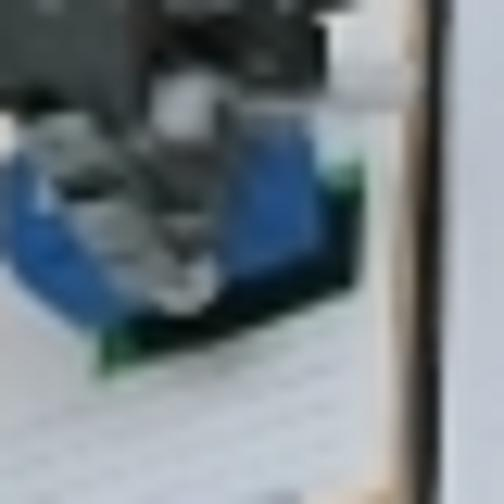

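Request:
move(arm1={"joints":{"hand_index_abd":0.12,"hand_ring_abd":-0.12,"hand_speed":-0.8}})

Request:
move(arm1={"target":[0.321,-1.535,1.12,0.134,0.9872,0.0864,0.0117],"speed":0.1}, cameras=["arm2_cam_wrist","room_b"])

Request:
zoom_image(camera="room_b", region=[92, 340, 132, 380])

Scene clock: 494.87 s.
Joint torques (N m): arm1=[-1.08 -14.45 8.44 1.17 0.05 0.03] | arm2=[-1.55 -15.03 13.04 0.46 0.1 -0.09] | arm3=[1.61 -22.3 11.28 0.43 0.13 -0.06]
Heat: arm1: hottest joint3_rad 43 °C; arm2: hottest joint3_rad 49 °C; arm3: hottest joint3_rad 46 °C.
move: arm1 done
Joint velocities: within noise
arm1.joint_positions: joint1_rad=-2.090 joint2_rad=+1.600 joint3_rad=+1.296 joint4_rad=-1.018 joint5_rad=-0.092 joint6_rad=-0.350 hand_index_mcp=+0.763 hand_index_abd=+0.106 hand_index_pip=+0.590 hand_index_dip=+0.701 hand_middle_mcp=+0.957 hand_middle_abd=+0.001 hand_middle_pip=+0.965 hand_middle_dip=+0.968 hand_ring_mcp=+0.767 hand_ring_abd=-0.102 hand_ring_pip=+0.588 hand_ring_dip=+0.703 hand_thumb_cmc=+0.725 hand_thumb_axl=+0.677 hand_thumb_mcp=+0.218 hand_thumb_ipl=+0.168 hand_current_limit=+0.650 hand_speed=-0.800
arm1.joint_status: all done
arm1.hand_state: goal,goal,goal,goal,goal,goal,goal,goal,goal,goal,goal,goal,goal,goal,goal,goal
arm1.index_mcp_current_ma: 7
arm1.index_abd_current_ma: -10
arm1.index_pip_current_ma: 11
arm1.index_dip_current_ma: 5
arm1.middle_mcp_current_ma: -25
arm1.middle_abd_current_ma: 1
arm1.middle_pip_current_ma: -9
arm1.middle_dip_current_ma: -2
arm1.ring_mcp_current_ma: 23
arm1.ring_abd_current_ma: 10
arm1.ring_pip_current_ma: 9
arm1.ring_dip_current_ma: 6
arm1.thumb_cmc_current_ma: 5
arm1.thumb_axl_current_ma: 8
arm1.thumb_mcp_current_ma: -21
arm1.thumb_ipl_current_ma: -8
arm1.hand_goal_index_mcp: 0.754
arm1.hand_goal_index_abd: 0.120
arm1.hand_goal_index_pip: 0.576
arm1.hand_goal_index_dip: 0.696
arm1.hand_goal_middle_mcp: 0.970
arm1.hand_goal_middle_abd: 0.000
arm1.hand_goal_middle_pip: 0.970
arm1.hand_goal_middle_dip: 0.970
arm1.hand_goal_ring_mcp: 0.754
arm1.hand_goal_ring_abd: -0.120
arm1.hand_goal_ring_pip: 0.576
arm1.hand_goal_ring_dip: 0.696
arm1.hand_goal_thumb_cmc: 0.714
arm1.hand_goal_thumb_axl: 0.678
arm1.hand_goal_thumb_mcp: 0.226
arm1.hand_goal_thumb_ipl: 0.168
arm1.hand: x=+0.3203 y=-1.5642 z=+0.9899 quat_wxyz=(+0.131, +0.988, +0.084, +0.011)
arm1.hand_target: x=+0.3269 y=-1.5621 z=+0.9939 quat_wxyz=(+0.134, +0.987, +0.086, +0.012)
arm1.hand_status: not commanded
arm2, arm3: as last shown
arm2.index_mcp_current_ma: -1
arm2.index_pip_current_ma: 3
arm2.index_dip_current_ma: 12
arm2.middle_mcp_current_ma: -6
arm2.middle_abd_current_ma: -1
arm2.middle_pip_current_ma: 9
arm2.middle_dip_current_ma: 10
arm2.ring_mcp_current_ma: 24
arm2.ring_abd_current_ma: -2
arm2.ring_pip_current_ma: -6
arm2.ring_dip_current_ma: 0
arm2.thumb_cmc_current_ma: 14
arm2.thumb_axl_current_ma: -13
arm2.thumb_mcp_current_ma: -25
arm2.thumb_ipl_current_ma: -6
arm3.index_mcp_current_ma: 1
arm3.index_abd_current_ma: 4
arm3.index_pip_current_ma: 1
arm3.index_dip_current_ma: 1
arm3.middle_mcp_current_ma: -13
arm3.middle_abd_current_ma: 8
arm3.middle_pip_current_ma: -3
arm3.middle_dip_current_ma: 14
arm3.ring_mcp_current_ma: 5
arm3.ring_pip_current_ma: 0
arm3.ring_dip_current_ma: -5
arm3.thumb_cmc_current_ma: 9
arm3.thumb_axl_current_ma: -13
pictures: none

Scene clock: 496.90 s.
Joint torques (N m): arm1=[-2.96 -13.22 13.89 0.88 -0.09 -0.13] | arm2=[-1.61 -15.03 13.05 0.46 0.1 -0.09] | arm3=[1.55 -22.3 11.28 0.44 0.14 -0.07]
Heat: arm1: hottest joint3_rad 44 °C; arm2: hottest joint3_rad 49 °C; arm3: hottest joint3_rad 46 °C.
move: arm1 off_target
Joint velocities: within noise
arm1.joint_positions: joint1_rad=-2.090 joint2_rad=+1.485 joint3_rad=+1.432 joint4_rad=-1.332 joint5_rad=-0.094 joint6_rad=-0.355 hand_index_mcp=+0.757 hand_index_abd=+0.106 hand_index_pip=+0.589 hand_index_dip=+0.701 hand_middle_mcp=+0.957 hand_middle_abd=+0.001 hand_middle_pip=+0.965 hand_middle_dip=+0.968 hand_ring_mcp=+0.756 hand_ring_abd=-0.102 hand_ring_pip=+0.587 hand_ring_dip=+0.703 hand_thumb_cmc=+0.725 hand_thumb_axl=+0.677 hand_thumb_mcp=+0.218 hand_thumb_ipl=+0.168 hand_current_limit=+0.650 hand_speed=-0.800
arm1.joint_status: not commanded
arm1.hand_state: goal,goal,goal,goal,goal,goal,goal,goal,goal,goal,goal,goal,goal,goal,goal,goal
arm1.index_mcp_current_ma: 0
arm1.index_abd_current_ma: -11
arm1.index_pip_current_ma: 8
arm1.index_dip_current_ma: 12
arm1.middle_mcp_current_ma: -24
arm1.middle_abd_current_ma: -2
arm1.middle_pip_current_ma: -13
arm1.middle_dip_current_ma: -3
arm1.ring_mcp_current_ma: 9
arm1.ring_abd_current_ma: 11
arm1.ring_pip_current_ma: 11
arm1.ring_dip_current_ma: 7
arm1.thumb_cmc_current_ma: 0
arm1.thumb_axl_current_ma: 4
arm1.thumb_mcp_current_ma: -21
arm1.thumb_ipl_current_ma: -7
arm1.hand_goal_index_mcp: 0.754
arm1.hand_goal_index_abd: 0.120
arm1.hand_goal_index_pip: 0.576
arm1.hand_goal_index_dip: 0.696
arm1.hand_goal_middle_mcp: 0.970
arm1.hand_goal_middle_abd: 0.000
arm1.hand_goal_middle_pip: 0.970
arm1.hand_goal_middle_dip: 0.970
arm1.hand_goal_ring_mcp: 0.754
arm1.hand_goal_ring_abd: -0.120
arm1.hand_goal_ring_pip: 0.576
arm1.hand_goal_ring_dip: 0.696
arm1.hand_goal_thumb_cmc: 0.714
arm1.hand_goal_thumb_axl: 0.678
arm1.hand_goal_thumb_mcp: 0.226
arm1.hand_goal_thumb_ipl: 0.168
arm1.hand: x=+0.3288 y=-1.5244 z=+1.0818 quat_wxyz=(+0.101, +0.991, +0.086, +0.020)
arm1.hand_target: x=+0.3214 y=-1.5330 z=+1.1198 quat_wxyz=(+0.134, +0.987, +0.086, +0.011)
arm1.hand_status: off_target (0.040 m and 3.9 deg from the pose sent, 0.133 m and 0.4 deg at the start)
arm2.joint_positions: joint1_rad=-0.297 joint2_rad=+1.646 joint3_rad=+1.447 joint4_rad=-1.379 joint5_rad=-0.004 joint6_rad=+0.010 hand_index_mcp=+0.758 hand_index_abd=-0.021 hand_index_pip=+0.579 hand_index_dip=+0.695 hand_middle_mcp=+0.956 hand_middle_abd=-0.004 hand_middle_pip=+0.961 hand_middle_dip=+0.965 hand_ring_mcp=+0.759 hand_ring_abd=+0.012 hand_ring_pip=+0.573 hand_ring_dip=+0.687 hand_thumb_cmc=+0.727 hand_thumb_axl=+0.677 hand_thumb_mcp=+0.214 hand_thumb_ipl=+0.168 hand_current_limit=+0.400 hand_speed=-0.600
arm2.joint_status: not commanded
arm2.hand_state: goal,blocked,goal,goal,goal,goal,goal,goal,goal,goal,goal,goal,goal,goal,goal,goal
arm2.index_mcp_current_ma: -2
arm2.index_abd_current_ma: 0
arm2.index_pip_current_ma: 9
arm2.index_dip_current_ma: -6
arm2.middle_mcp_current_ma: -10
arm2.middle_abd_current_ma: 1
arm2.middle_pip_current_ma: 3
arm2.middle_dip_current_ma: 9
arm2.ring_mcp_current_ma: 14
arm2.ring_abd_current_ma: 14
arm2.ring_pip_current_ma: 2
arm2.ring_dip_current_ma: -6
arm2.thumb_cmc_current_ma: 16
arm2.thumb_axl_current_ma: -1
arm2.thumb_mcp_current_ma: 8
arm2.thumb_ipl_current_ma: -17
arm2.hand_goal_index_mcp: 0.754
arm2.hand_goal_index_abd: 0.000
arm2.hand_goal_index_pip: 0.576
arm2.hand_goal_index_dip: 0.696
arm2.hand_goal_middle_mcp: 0.970
arm2.hand_goal_middle_abd: 0.000
arm2.hand_goal_middle_pip: 0.970
arm2.hand_goal_middle_dip: 0.970
arm2.hand_goal_ring_mcp: 0.754
arm2.hand_goal_ring_abd: 0.000
arm2.hand_goal_ring_pip: 0.576
arm2.hand_goal_ring_dip: 0.696
arm2.hand_goal_thumb_cmc: 0.714
arm2.hand_goal_thumb_axl: 0.678
arm2.hand_goal_thumb_mcp: 0.226
arm2.hand_goal_thumb_ipl: 0.168
arm2.hand: x=+0.6339 y=+0.3596 z=+1.0719 quat_wxyz=(-0.007, +0.553, +0.833, -0.002)
arm2.hand_target: x=+0.6459 y=+0.3624 z=+1.0996 quat_wxyz=(+0.008, +0.553, +0.833, +0.019)
arm2.hand_status: not commanded
arm3.joint_positions: joint1_rad=+0.904 joint2_rad=+2.229 joint3_rad=+2.433 joint4_rad=-1.685 joint5_rad=+0.008 joint6_rad=+1.581 hand_index_mcp=+0.748 hand_index_abd=+0.003 hand_index_pip=+0.571 hand_index_dip=+0.701 hand_middle_mcp=+0.960 hand_middle_abd=+0.000 hand_middle_pip=+0.966 hand_middle_dip=+0.968 hand_ring_mcp=+0.748 hand_ring_abd=+0.007 hand_ring_pip=+0.570 hand_ring_dip=+0.698 hand_thumb_cmc=+0.719 hand_thumb_axl=+0.677 hand_thumb_mcp=+0.221 hand_thumb_ipl=+0.168 hand_current_limit=+0.400 hand_speed=-0.600
arm3.joint_status: not commanded
arm3.hand_state: goal,goal,goal,goal,goal,goal,goal,goal,goal,goal,goal,goal,goal,goal,goal,goal
arm3.index_mcp_current_ma: -2
arm3.index_abd_current_ma: 8
arm3.index_pip_current_ma: 0
arm3.index_dip_current_ma: -7
arm3.middle_mcp_current_ma: -11
arm3.middle_abd_current_ma: 9
arm3.middle_pip_current_ma: -4
arm3.middle_dip_current_ma: 11
arm3.ring_mcp_current_ma: 4
arm3.ring_abd_current_ma: -6
arm3.ring_pip_current_ma: 1
arm3.ring_dip_current_ma: -6
arm3.thumb_cmc_current_ma: 10
arm3.thumb_axl_current_ma: -11
arm3.thumb_mcp_current_ma: -4
arm3.thumb_ipl_current_ma: 10
arm3.hand_goal_index_mcp: 0.754
arm3.hand_goal_index_abd: 0.000
arm3.hand_goal_index_pip: 0.576
arm3.hand_goal_index_dip: 0.696
arm3.hand_goal_middle_mcp: 0.970
arm3.hand_goal_middle_abd: 0.000
arm3.hand_goal_middle_pip: 0.970
arm3.hand_goal_middle_dip: 0.970
arm3.hand_goal_ring_mcp: 0.754
arm3.hand_goal_ring_abd: 0.000
arm3.hand_goal_ring_pip: 0.576
arm3.hand_goal_ring_dip: 0.696
arm3.hand_goal_thumb_cmc: 0.714
arm3.hand_goal_thumb_axl: 0.678
arm3.hand_goal_thumb_mcp: 0.226
arm3.hand_goal_thumb_ipl: 0.168
arm3.hand: x=-0.4964 y=+1.4951 z=+0.9914 quat_wxyz=(-0.024, +0.680, +0.732, +0.036)
arm3.hand_target: x=-0.4940 y=+1.4990 z=+1.0070 quat_wxyz=(-0.033, +0.679, +0.732, +0.046)
arm3.hand_status: not commanded
Images, in order (width x height): arm2_cam_wrist 672x504, room_b 672x504.

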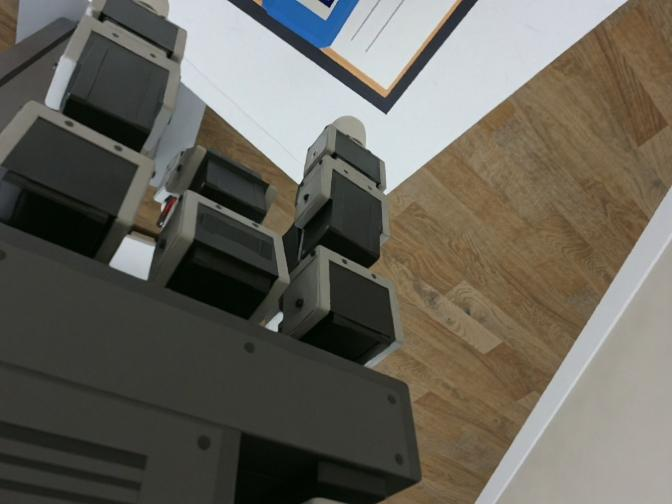

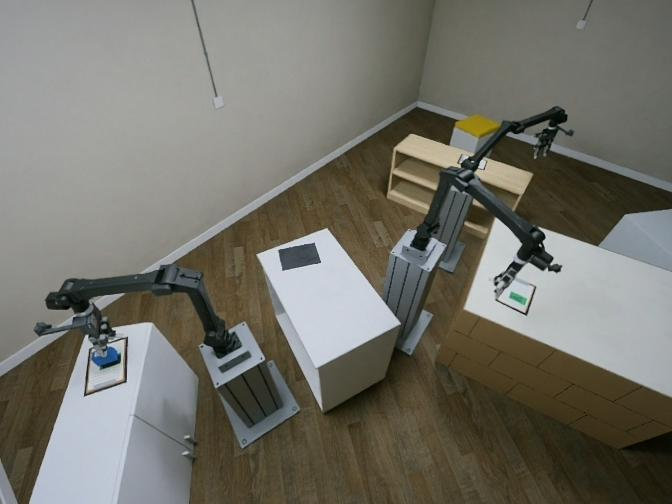

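Scaled by 12.600.

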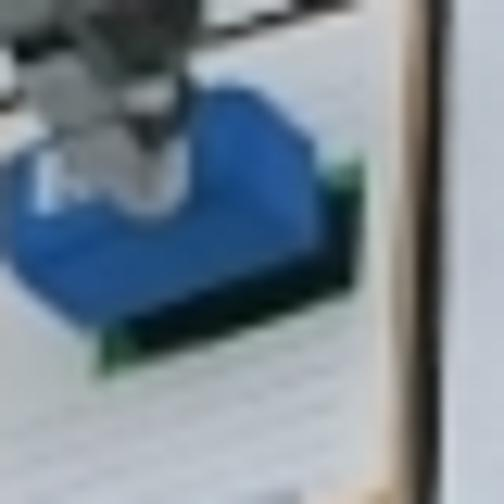

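Request:
move(arm1={"target":[0.3277,-1.585,1.17,0.7044,0.7044,0.0616,0.0616],"speed":0.25,"joints":{"hand_middle_mcp":0.754,"hand_middle_pip":0.576,"hand_middle_dip":0.696,"hand_index_abd":0.0,"hand_ring_abd":0.0,"hand_speed":-0.6}}, cameras=["arm2_cam_wrist","room_b"])

Request:
zoom_image(camera="room_b", region=[62, 300, 152, 390])

Scene clock: 501.20 s.
Joint torques (N m): arm1=[-0.73 -11.34 8.94 3.06 0.22 0.06] | arm2=[-1.61 -15.03 13.04 0.47 0.09 -0.09] | arm3=[1.44 -22.18 11.23 0.46 0.14 -0.08]
Heat: arm1: hottest joint3_rad 43 °C; arm2: hottest joint3_rad 49 °C; arm3: hottest joint3_rad 46 °C.
move: arm1 off_target
Joint velocities: within noise
arm1.joint_positions: joint1_rad=-2.118 joint2_rad=+1.551 joint3_rad=+0.887 joint4_rad=+0.656 joint5_rad=-0.381 joint6_rad=-0.010 hand_index_mcp=+0.779 hand_index_abd=+0.011 hand_index_pip=+0.589 hand_index_dip=+0.701 hand_middle_mcp=+0.782 hand_middle_abd=+0.002 hand_middle_pip=+0.581 hand_middle_dip=+0.699 hand_ring_mcp=+0.779 hand_ring_abd=-0.009 hand_ring_pip=+0.587 hand_ring_dip=+0.703 hand_thumb_cmc=+0.738 hand_thumb_axl=+0.677 hand_thumb_mcp=+0.218 hand_thumb_ipl=+0.168 hand_current_limit=+0.650 hand_speed=-0.600
arm1.joint_status: hand_middle_mcp off_target (ended at +0.782, target +0.754); the others done
arm1.hand_state: blocked,goal,goal,goal,blocked,goal,goal,goal,blocked,goal,goal,goal,blocked,goal,goal,goal
arm1.index_mcp_current_ma: 27
arm1.index_abd_current_ma: 8
arm1.index_pip_current_ma: 8
arm1.index_dip_current_ma: 8
arm1.middle_mcp_current_ma: 26
arm1.middle_abd_current_ma: 1
arm1.middle_pip_current_ma: -4
arm1.middle_dip_current_ma: 3
arm1.ring_mcp_current_ma: 38
arm1.ring_abd_current_ma: -8
arm1.ring_pip_current_ma: 8
arm1.ring_dip_current_ma: 8
arm1.thumb_cmc_current_ma: 18
arm1.thumb_axl_current_ma: 8
arm1.thumb_mcp_current_ma: -23
arm1.thumb_ipl_current_ma: -9
arm1.hand_goal_index_mcp: 0.754
arm1.hand_goal_index_abd: 0.000
arm1.hand_goal_index_pip: 0.576
arm1.hand_goal_index_dip: 0.696
arm1.hand_goal_middle_mcp: 0.754
arm1.hand_goal_middle_abd: 0.000
arm1.hand_goal_middle_pip: 0.576
arm1.hand_goal_middle_dip: 0.696
arm1.hand_goal_ring_mcp: 0.754
arm1.hand_goal_ring_abd: 0.000
arm1.hand_goal_ring_pip: 0.576
arm1.hand_goal_ring_dip: 0.696
arm1.hand_goal_thumb_cmc: 0.714
arm1.hand_goal_thumb_axl: 0.678
arm1.hand_goal_thumb_mcp: 0.226
arm1.hand_goal_thumb_ipl: 0.168
arm1.hand: x=+0.3198 y=-1.5822 z=+1.1721 quat_wxyz=(+0.702, +0.707, +0.060, +0.054)
arm1.hand_target: x=+0.3276 y=-1.5848 z=+1.1701 quat_wxyz=(+0.704, +0.704, +0.062, +0.061)
arm1.hand_status: done (0.009 m and 0.9 deg from the pose sent, 0.107 m and 78.2 deg at the start)
arm2, arm3: as last shown
arm2.index_mcp_current_ma: 1
arm2.index_abd_current_ma: 9
arm2.index_pip_current_ma: 1
arm2.index_dip_current_ma: -1
arm2.middle_mcp_current_ma: -21
arm2.middle_abd_current_ma: 4
arm2.middle_pip_current_ma: -19
arm2.middle_dip_current_ma: 17
arm2.ring_mcp_current_ma: 9
arm2.ring_abd_current_ma: -3
arm2.ring_pip_current_ma: -10
arm2.ring_dip_current_ma: -10
arm2.thumb_cmc_current_ma: 12
arm2.thumb_axl_current_ma: 6
arm2.thumb_mcp_current_ma: 0
arm2.thumb_ipl_current_ma: -10
arm3.index_mcp_current_ma: -4
arm3.index_abd_current_ma: 5
arm3.index_pip_current_ma: 1
arm3.index_dip_current_ma: -3
arm3.middle_mcp_current_ma: -8
arm3.middle_abd_current_ma: 8
arm3.middle_pip_current_ma: -6
arm3.middle_dip_current_ma: 5
arm3.ring_mcp_current_ma: 3
arm3.ring_abd_current_ma: -9
arm3.ring_pip_current_ma: 0
arm3.ring_dip_current_ma: -7
arm3.thumb_axl_current_ma: -12
arm3.thumb_mcp_current_ma: -2
arm3.thumb_ipl_current_ma: 9
Images, in order (width x height): arm2_cam_wrist 672x504, room_b 672x504.

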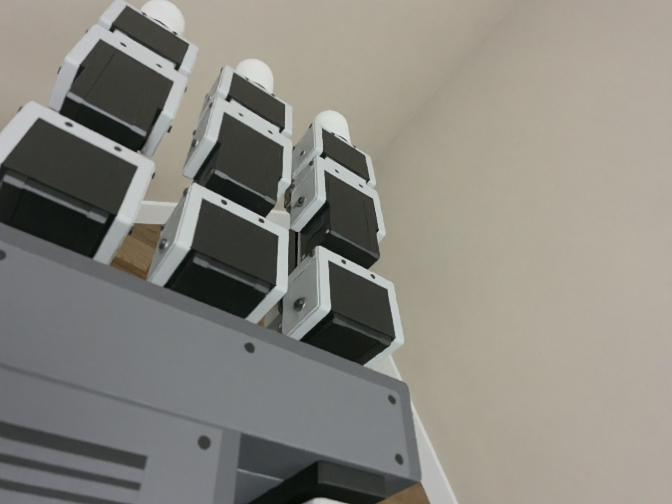

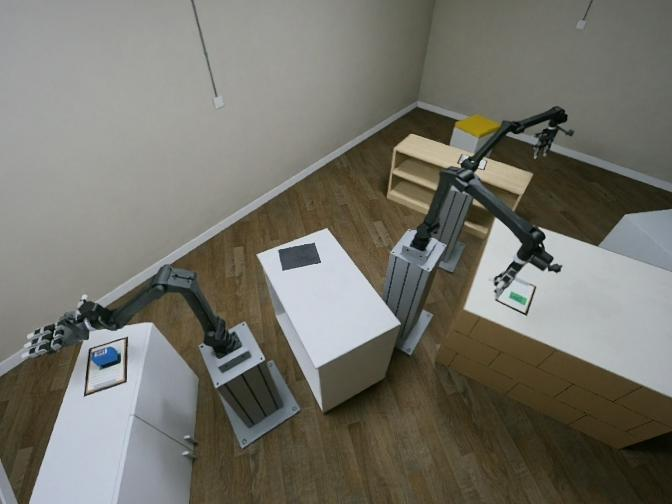

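Scaled by 5.600.

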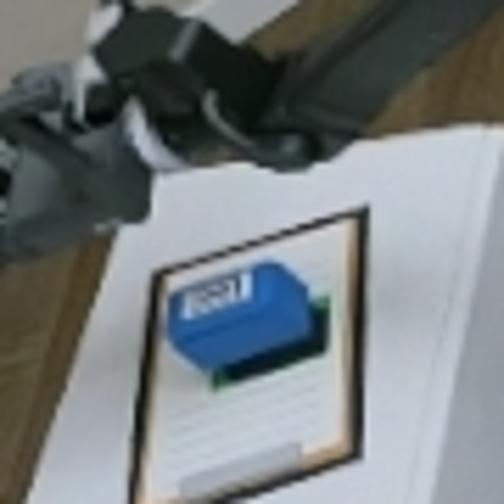

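Request:
zoom_image(camera="room_b", region=[92, 340, 132, 380])

Scaled by 12.600.

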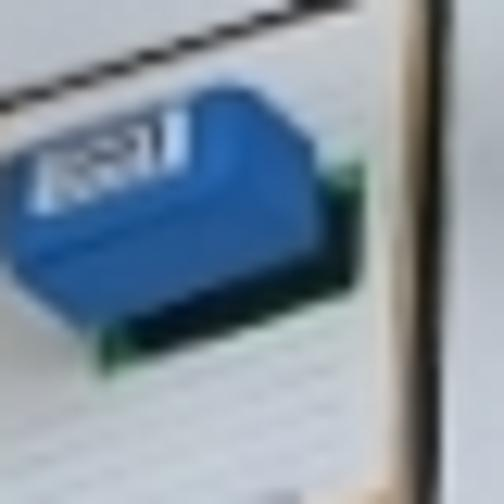

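Request:
move(arm1={"target":[0.336,-1.592,1.04,0.7044,0.7044,0.0616,0.0616],"speed":0.12}, cameras=["room_b"])

Request:
zoom_image(camera="room_b", region=[62, 300, 152, 390])

Scene clock: 503.43 s.
Joint torques (N m): arm1=[-0.73 -13.45 6.35 3.12 0.23 0] | arm2=[-1.61 -15.03 13.05 0.46 0.1 -0.09] | arm3=[1.49 -22.36 11.23 0.43 0.15 -0.07]
Heat: arm1: hottest joint3_rad 43 °C; arm2: hottest joint3_rad 49 °C; arm3: hottest joint3_rad 46 °C.
move: arm1 done
Joint velocities: within noise
arm1.joint_positions: joint1_rad=-2.097 joint2_rad=+1.865 joint3_rad=+0.827 joint4_rad=+1.028 joint5_rad=-0.361 joint6_rad=-0.010 hand_index_mcp=+0.781 hand_index_abd=+0.011 hand_index_pip=+0.589 hand_index_dip=+0.701 hand_middle_mcp=+0.784 hand_middle_abd=+0.002 hand_middle_pip=+0.581 hand_middle_dip=+0.699 hand_ring_mcp=+0.783 hand_ring_abd=-0.009 hand_ring_pip=+0.587 hand_ring_dip=+0.703 hand_thumb_cmc=+0.739 hand_thumb_axl=+0.677 hand_thumb_mcp=+0.218 hand_thumb_ipl=+0.168 hand_current_limit=+0.650 hand_speed=-0.600
arm1.joint_status: not commanded
arm1.hand_state: blocked,goal,goal,goal,blocked,goal,goal,goal,blocked,goal,goal,goal,blocked,goal,goal,goal
arm1.index_mcp_current_ma: 34
arm1.index_abd_current_ma: 6
arm1.index_pip_current_ma: 10
arm1.index_dip_current_ma: 9
arm1.middle_mcp_current_ma: 31
arm1.middle_abd_current_ma: 4
arm1.middle_pip_current_ma: 0
arm1.middle_dip_current_ma: 0
arm1.ring_mcp_current_ma: 45
arm1.ring_abd_current_ma: -11
arm1.ring_pip_current_ma: 9
arm1.ring_dip_current_ma: 7
arm1.thumb_cmc_current_ma: 23
arm1.thumb_axl_current_ma: 2
arm1.thumb_mcp_current_ma: -21
arm1.thumb_ipl_current_ma: -10
arm1.hand_goal_index_mcp: 0.754
arm1.hand_goal_index_abd: 0.000
arm1.hand_goal_index_pip: 0.576
arm1.hand_goal_index_dip: 0.696
arm1.hand_goal_middle_mcp: 0.754
arm1.hand_goal_middle_abd: 0.000
arm1.hand_goal_middle_pip: 0.576
arm1.hand_goal_middle_dip: 0.696
arm1.hand_goal_ring_mcp: 0.754
arm1.hand_goal_ring_abd: 0.000
arm1.hand_goal_ring_pip: 0.576
arm1.hand_goal_ring_dip: 0.696
arm1.hand_goal_thumb_cmc: 0.714
arm1.hand_goal_thumb_axl: 0.678
arm1.hand_goal_thumb_mcp: 0.226
arm1.hand_goal_thumb_ipl: 0.168
arm1.hand: x=+0.3278 y=-1.5915 z=+1.0406 quat_wxyz=(+0.701, +0.708, +0.060, +0.055)
arm1.hand_target: x=+0.3361 y=-1.5919 z=+1.0400 quat_wxyz=(+0.704, +0.705, +0.062, +0.062)
arm1.hand_status: done (0.008 m and 0.9 deg from the pose sent, 0.133 m and 0.9 deg at the start)
arm2, arm3: as last shown
arm2.index_mcp_current_ma: -11
arm2.index_abd_current_ma: -9
arm2.index_pip_current_ma: -9
arm2.index_dip_current_ma: -18
arm2.middle_mcp_current_ma: -25
arm2.middle_abd_current_ma: -7
arm2.middle_pip_current_ma: -3
arm2.middle_dip_current_ma: 2
arm2.ring_mcp_current_ma: 16
arm2.ring_abd_current_ma: -6
arm2.ring_pip_current_ma: 5
arm2.ring_dip_current_ma: 3
arm2.thumb_cmc_current_ma: 3
arm2.thumb_axl_current_ma: 13
arm2.thumb_ipl_current_ma: -7
arm3.index_mcp_current_ma: -3
arm3.index_abd_current_ma: 6
arm3.index_pip_current_ma: -3
arm3.middle_mcp_current_ma: -12
arm3.middle_pip_current_ma: -3
arm3.middle_dip_current_ma: 7
arm3.ring_mcp_current_ma: 4
arm3.ring_abd_current_ma: -5
arm3.ring_pip_current_ma: 3
arm3.ring_dip_current_ma: -4
arm3.thumb_axl_current_ma: -6
arm3.thumb_mcp_current_ma: -3
arm3.thumb_ipl_current_ma: 11
Images, in order (width x height): room_b 672x504.

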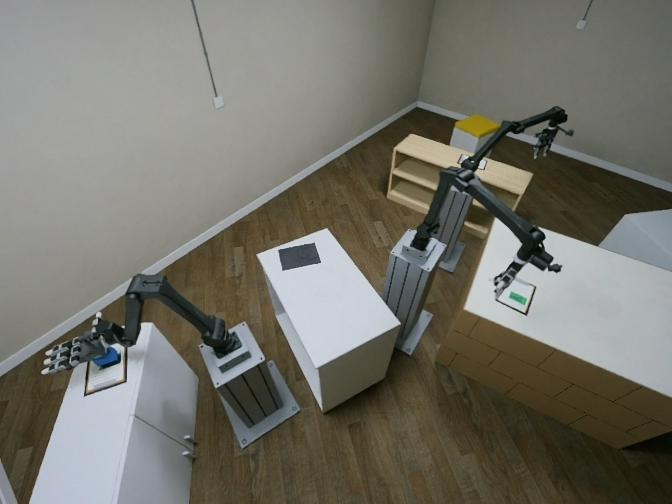

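Scaled by 5.600.

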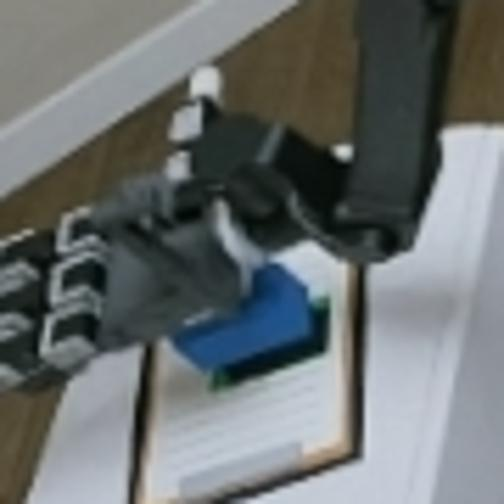

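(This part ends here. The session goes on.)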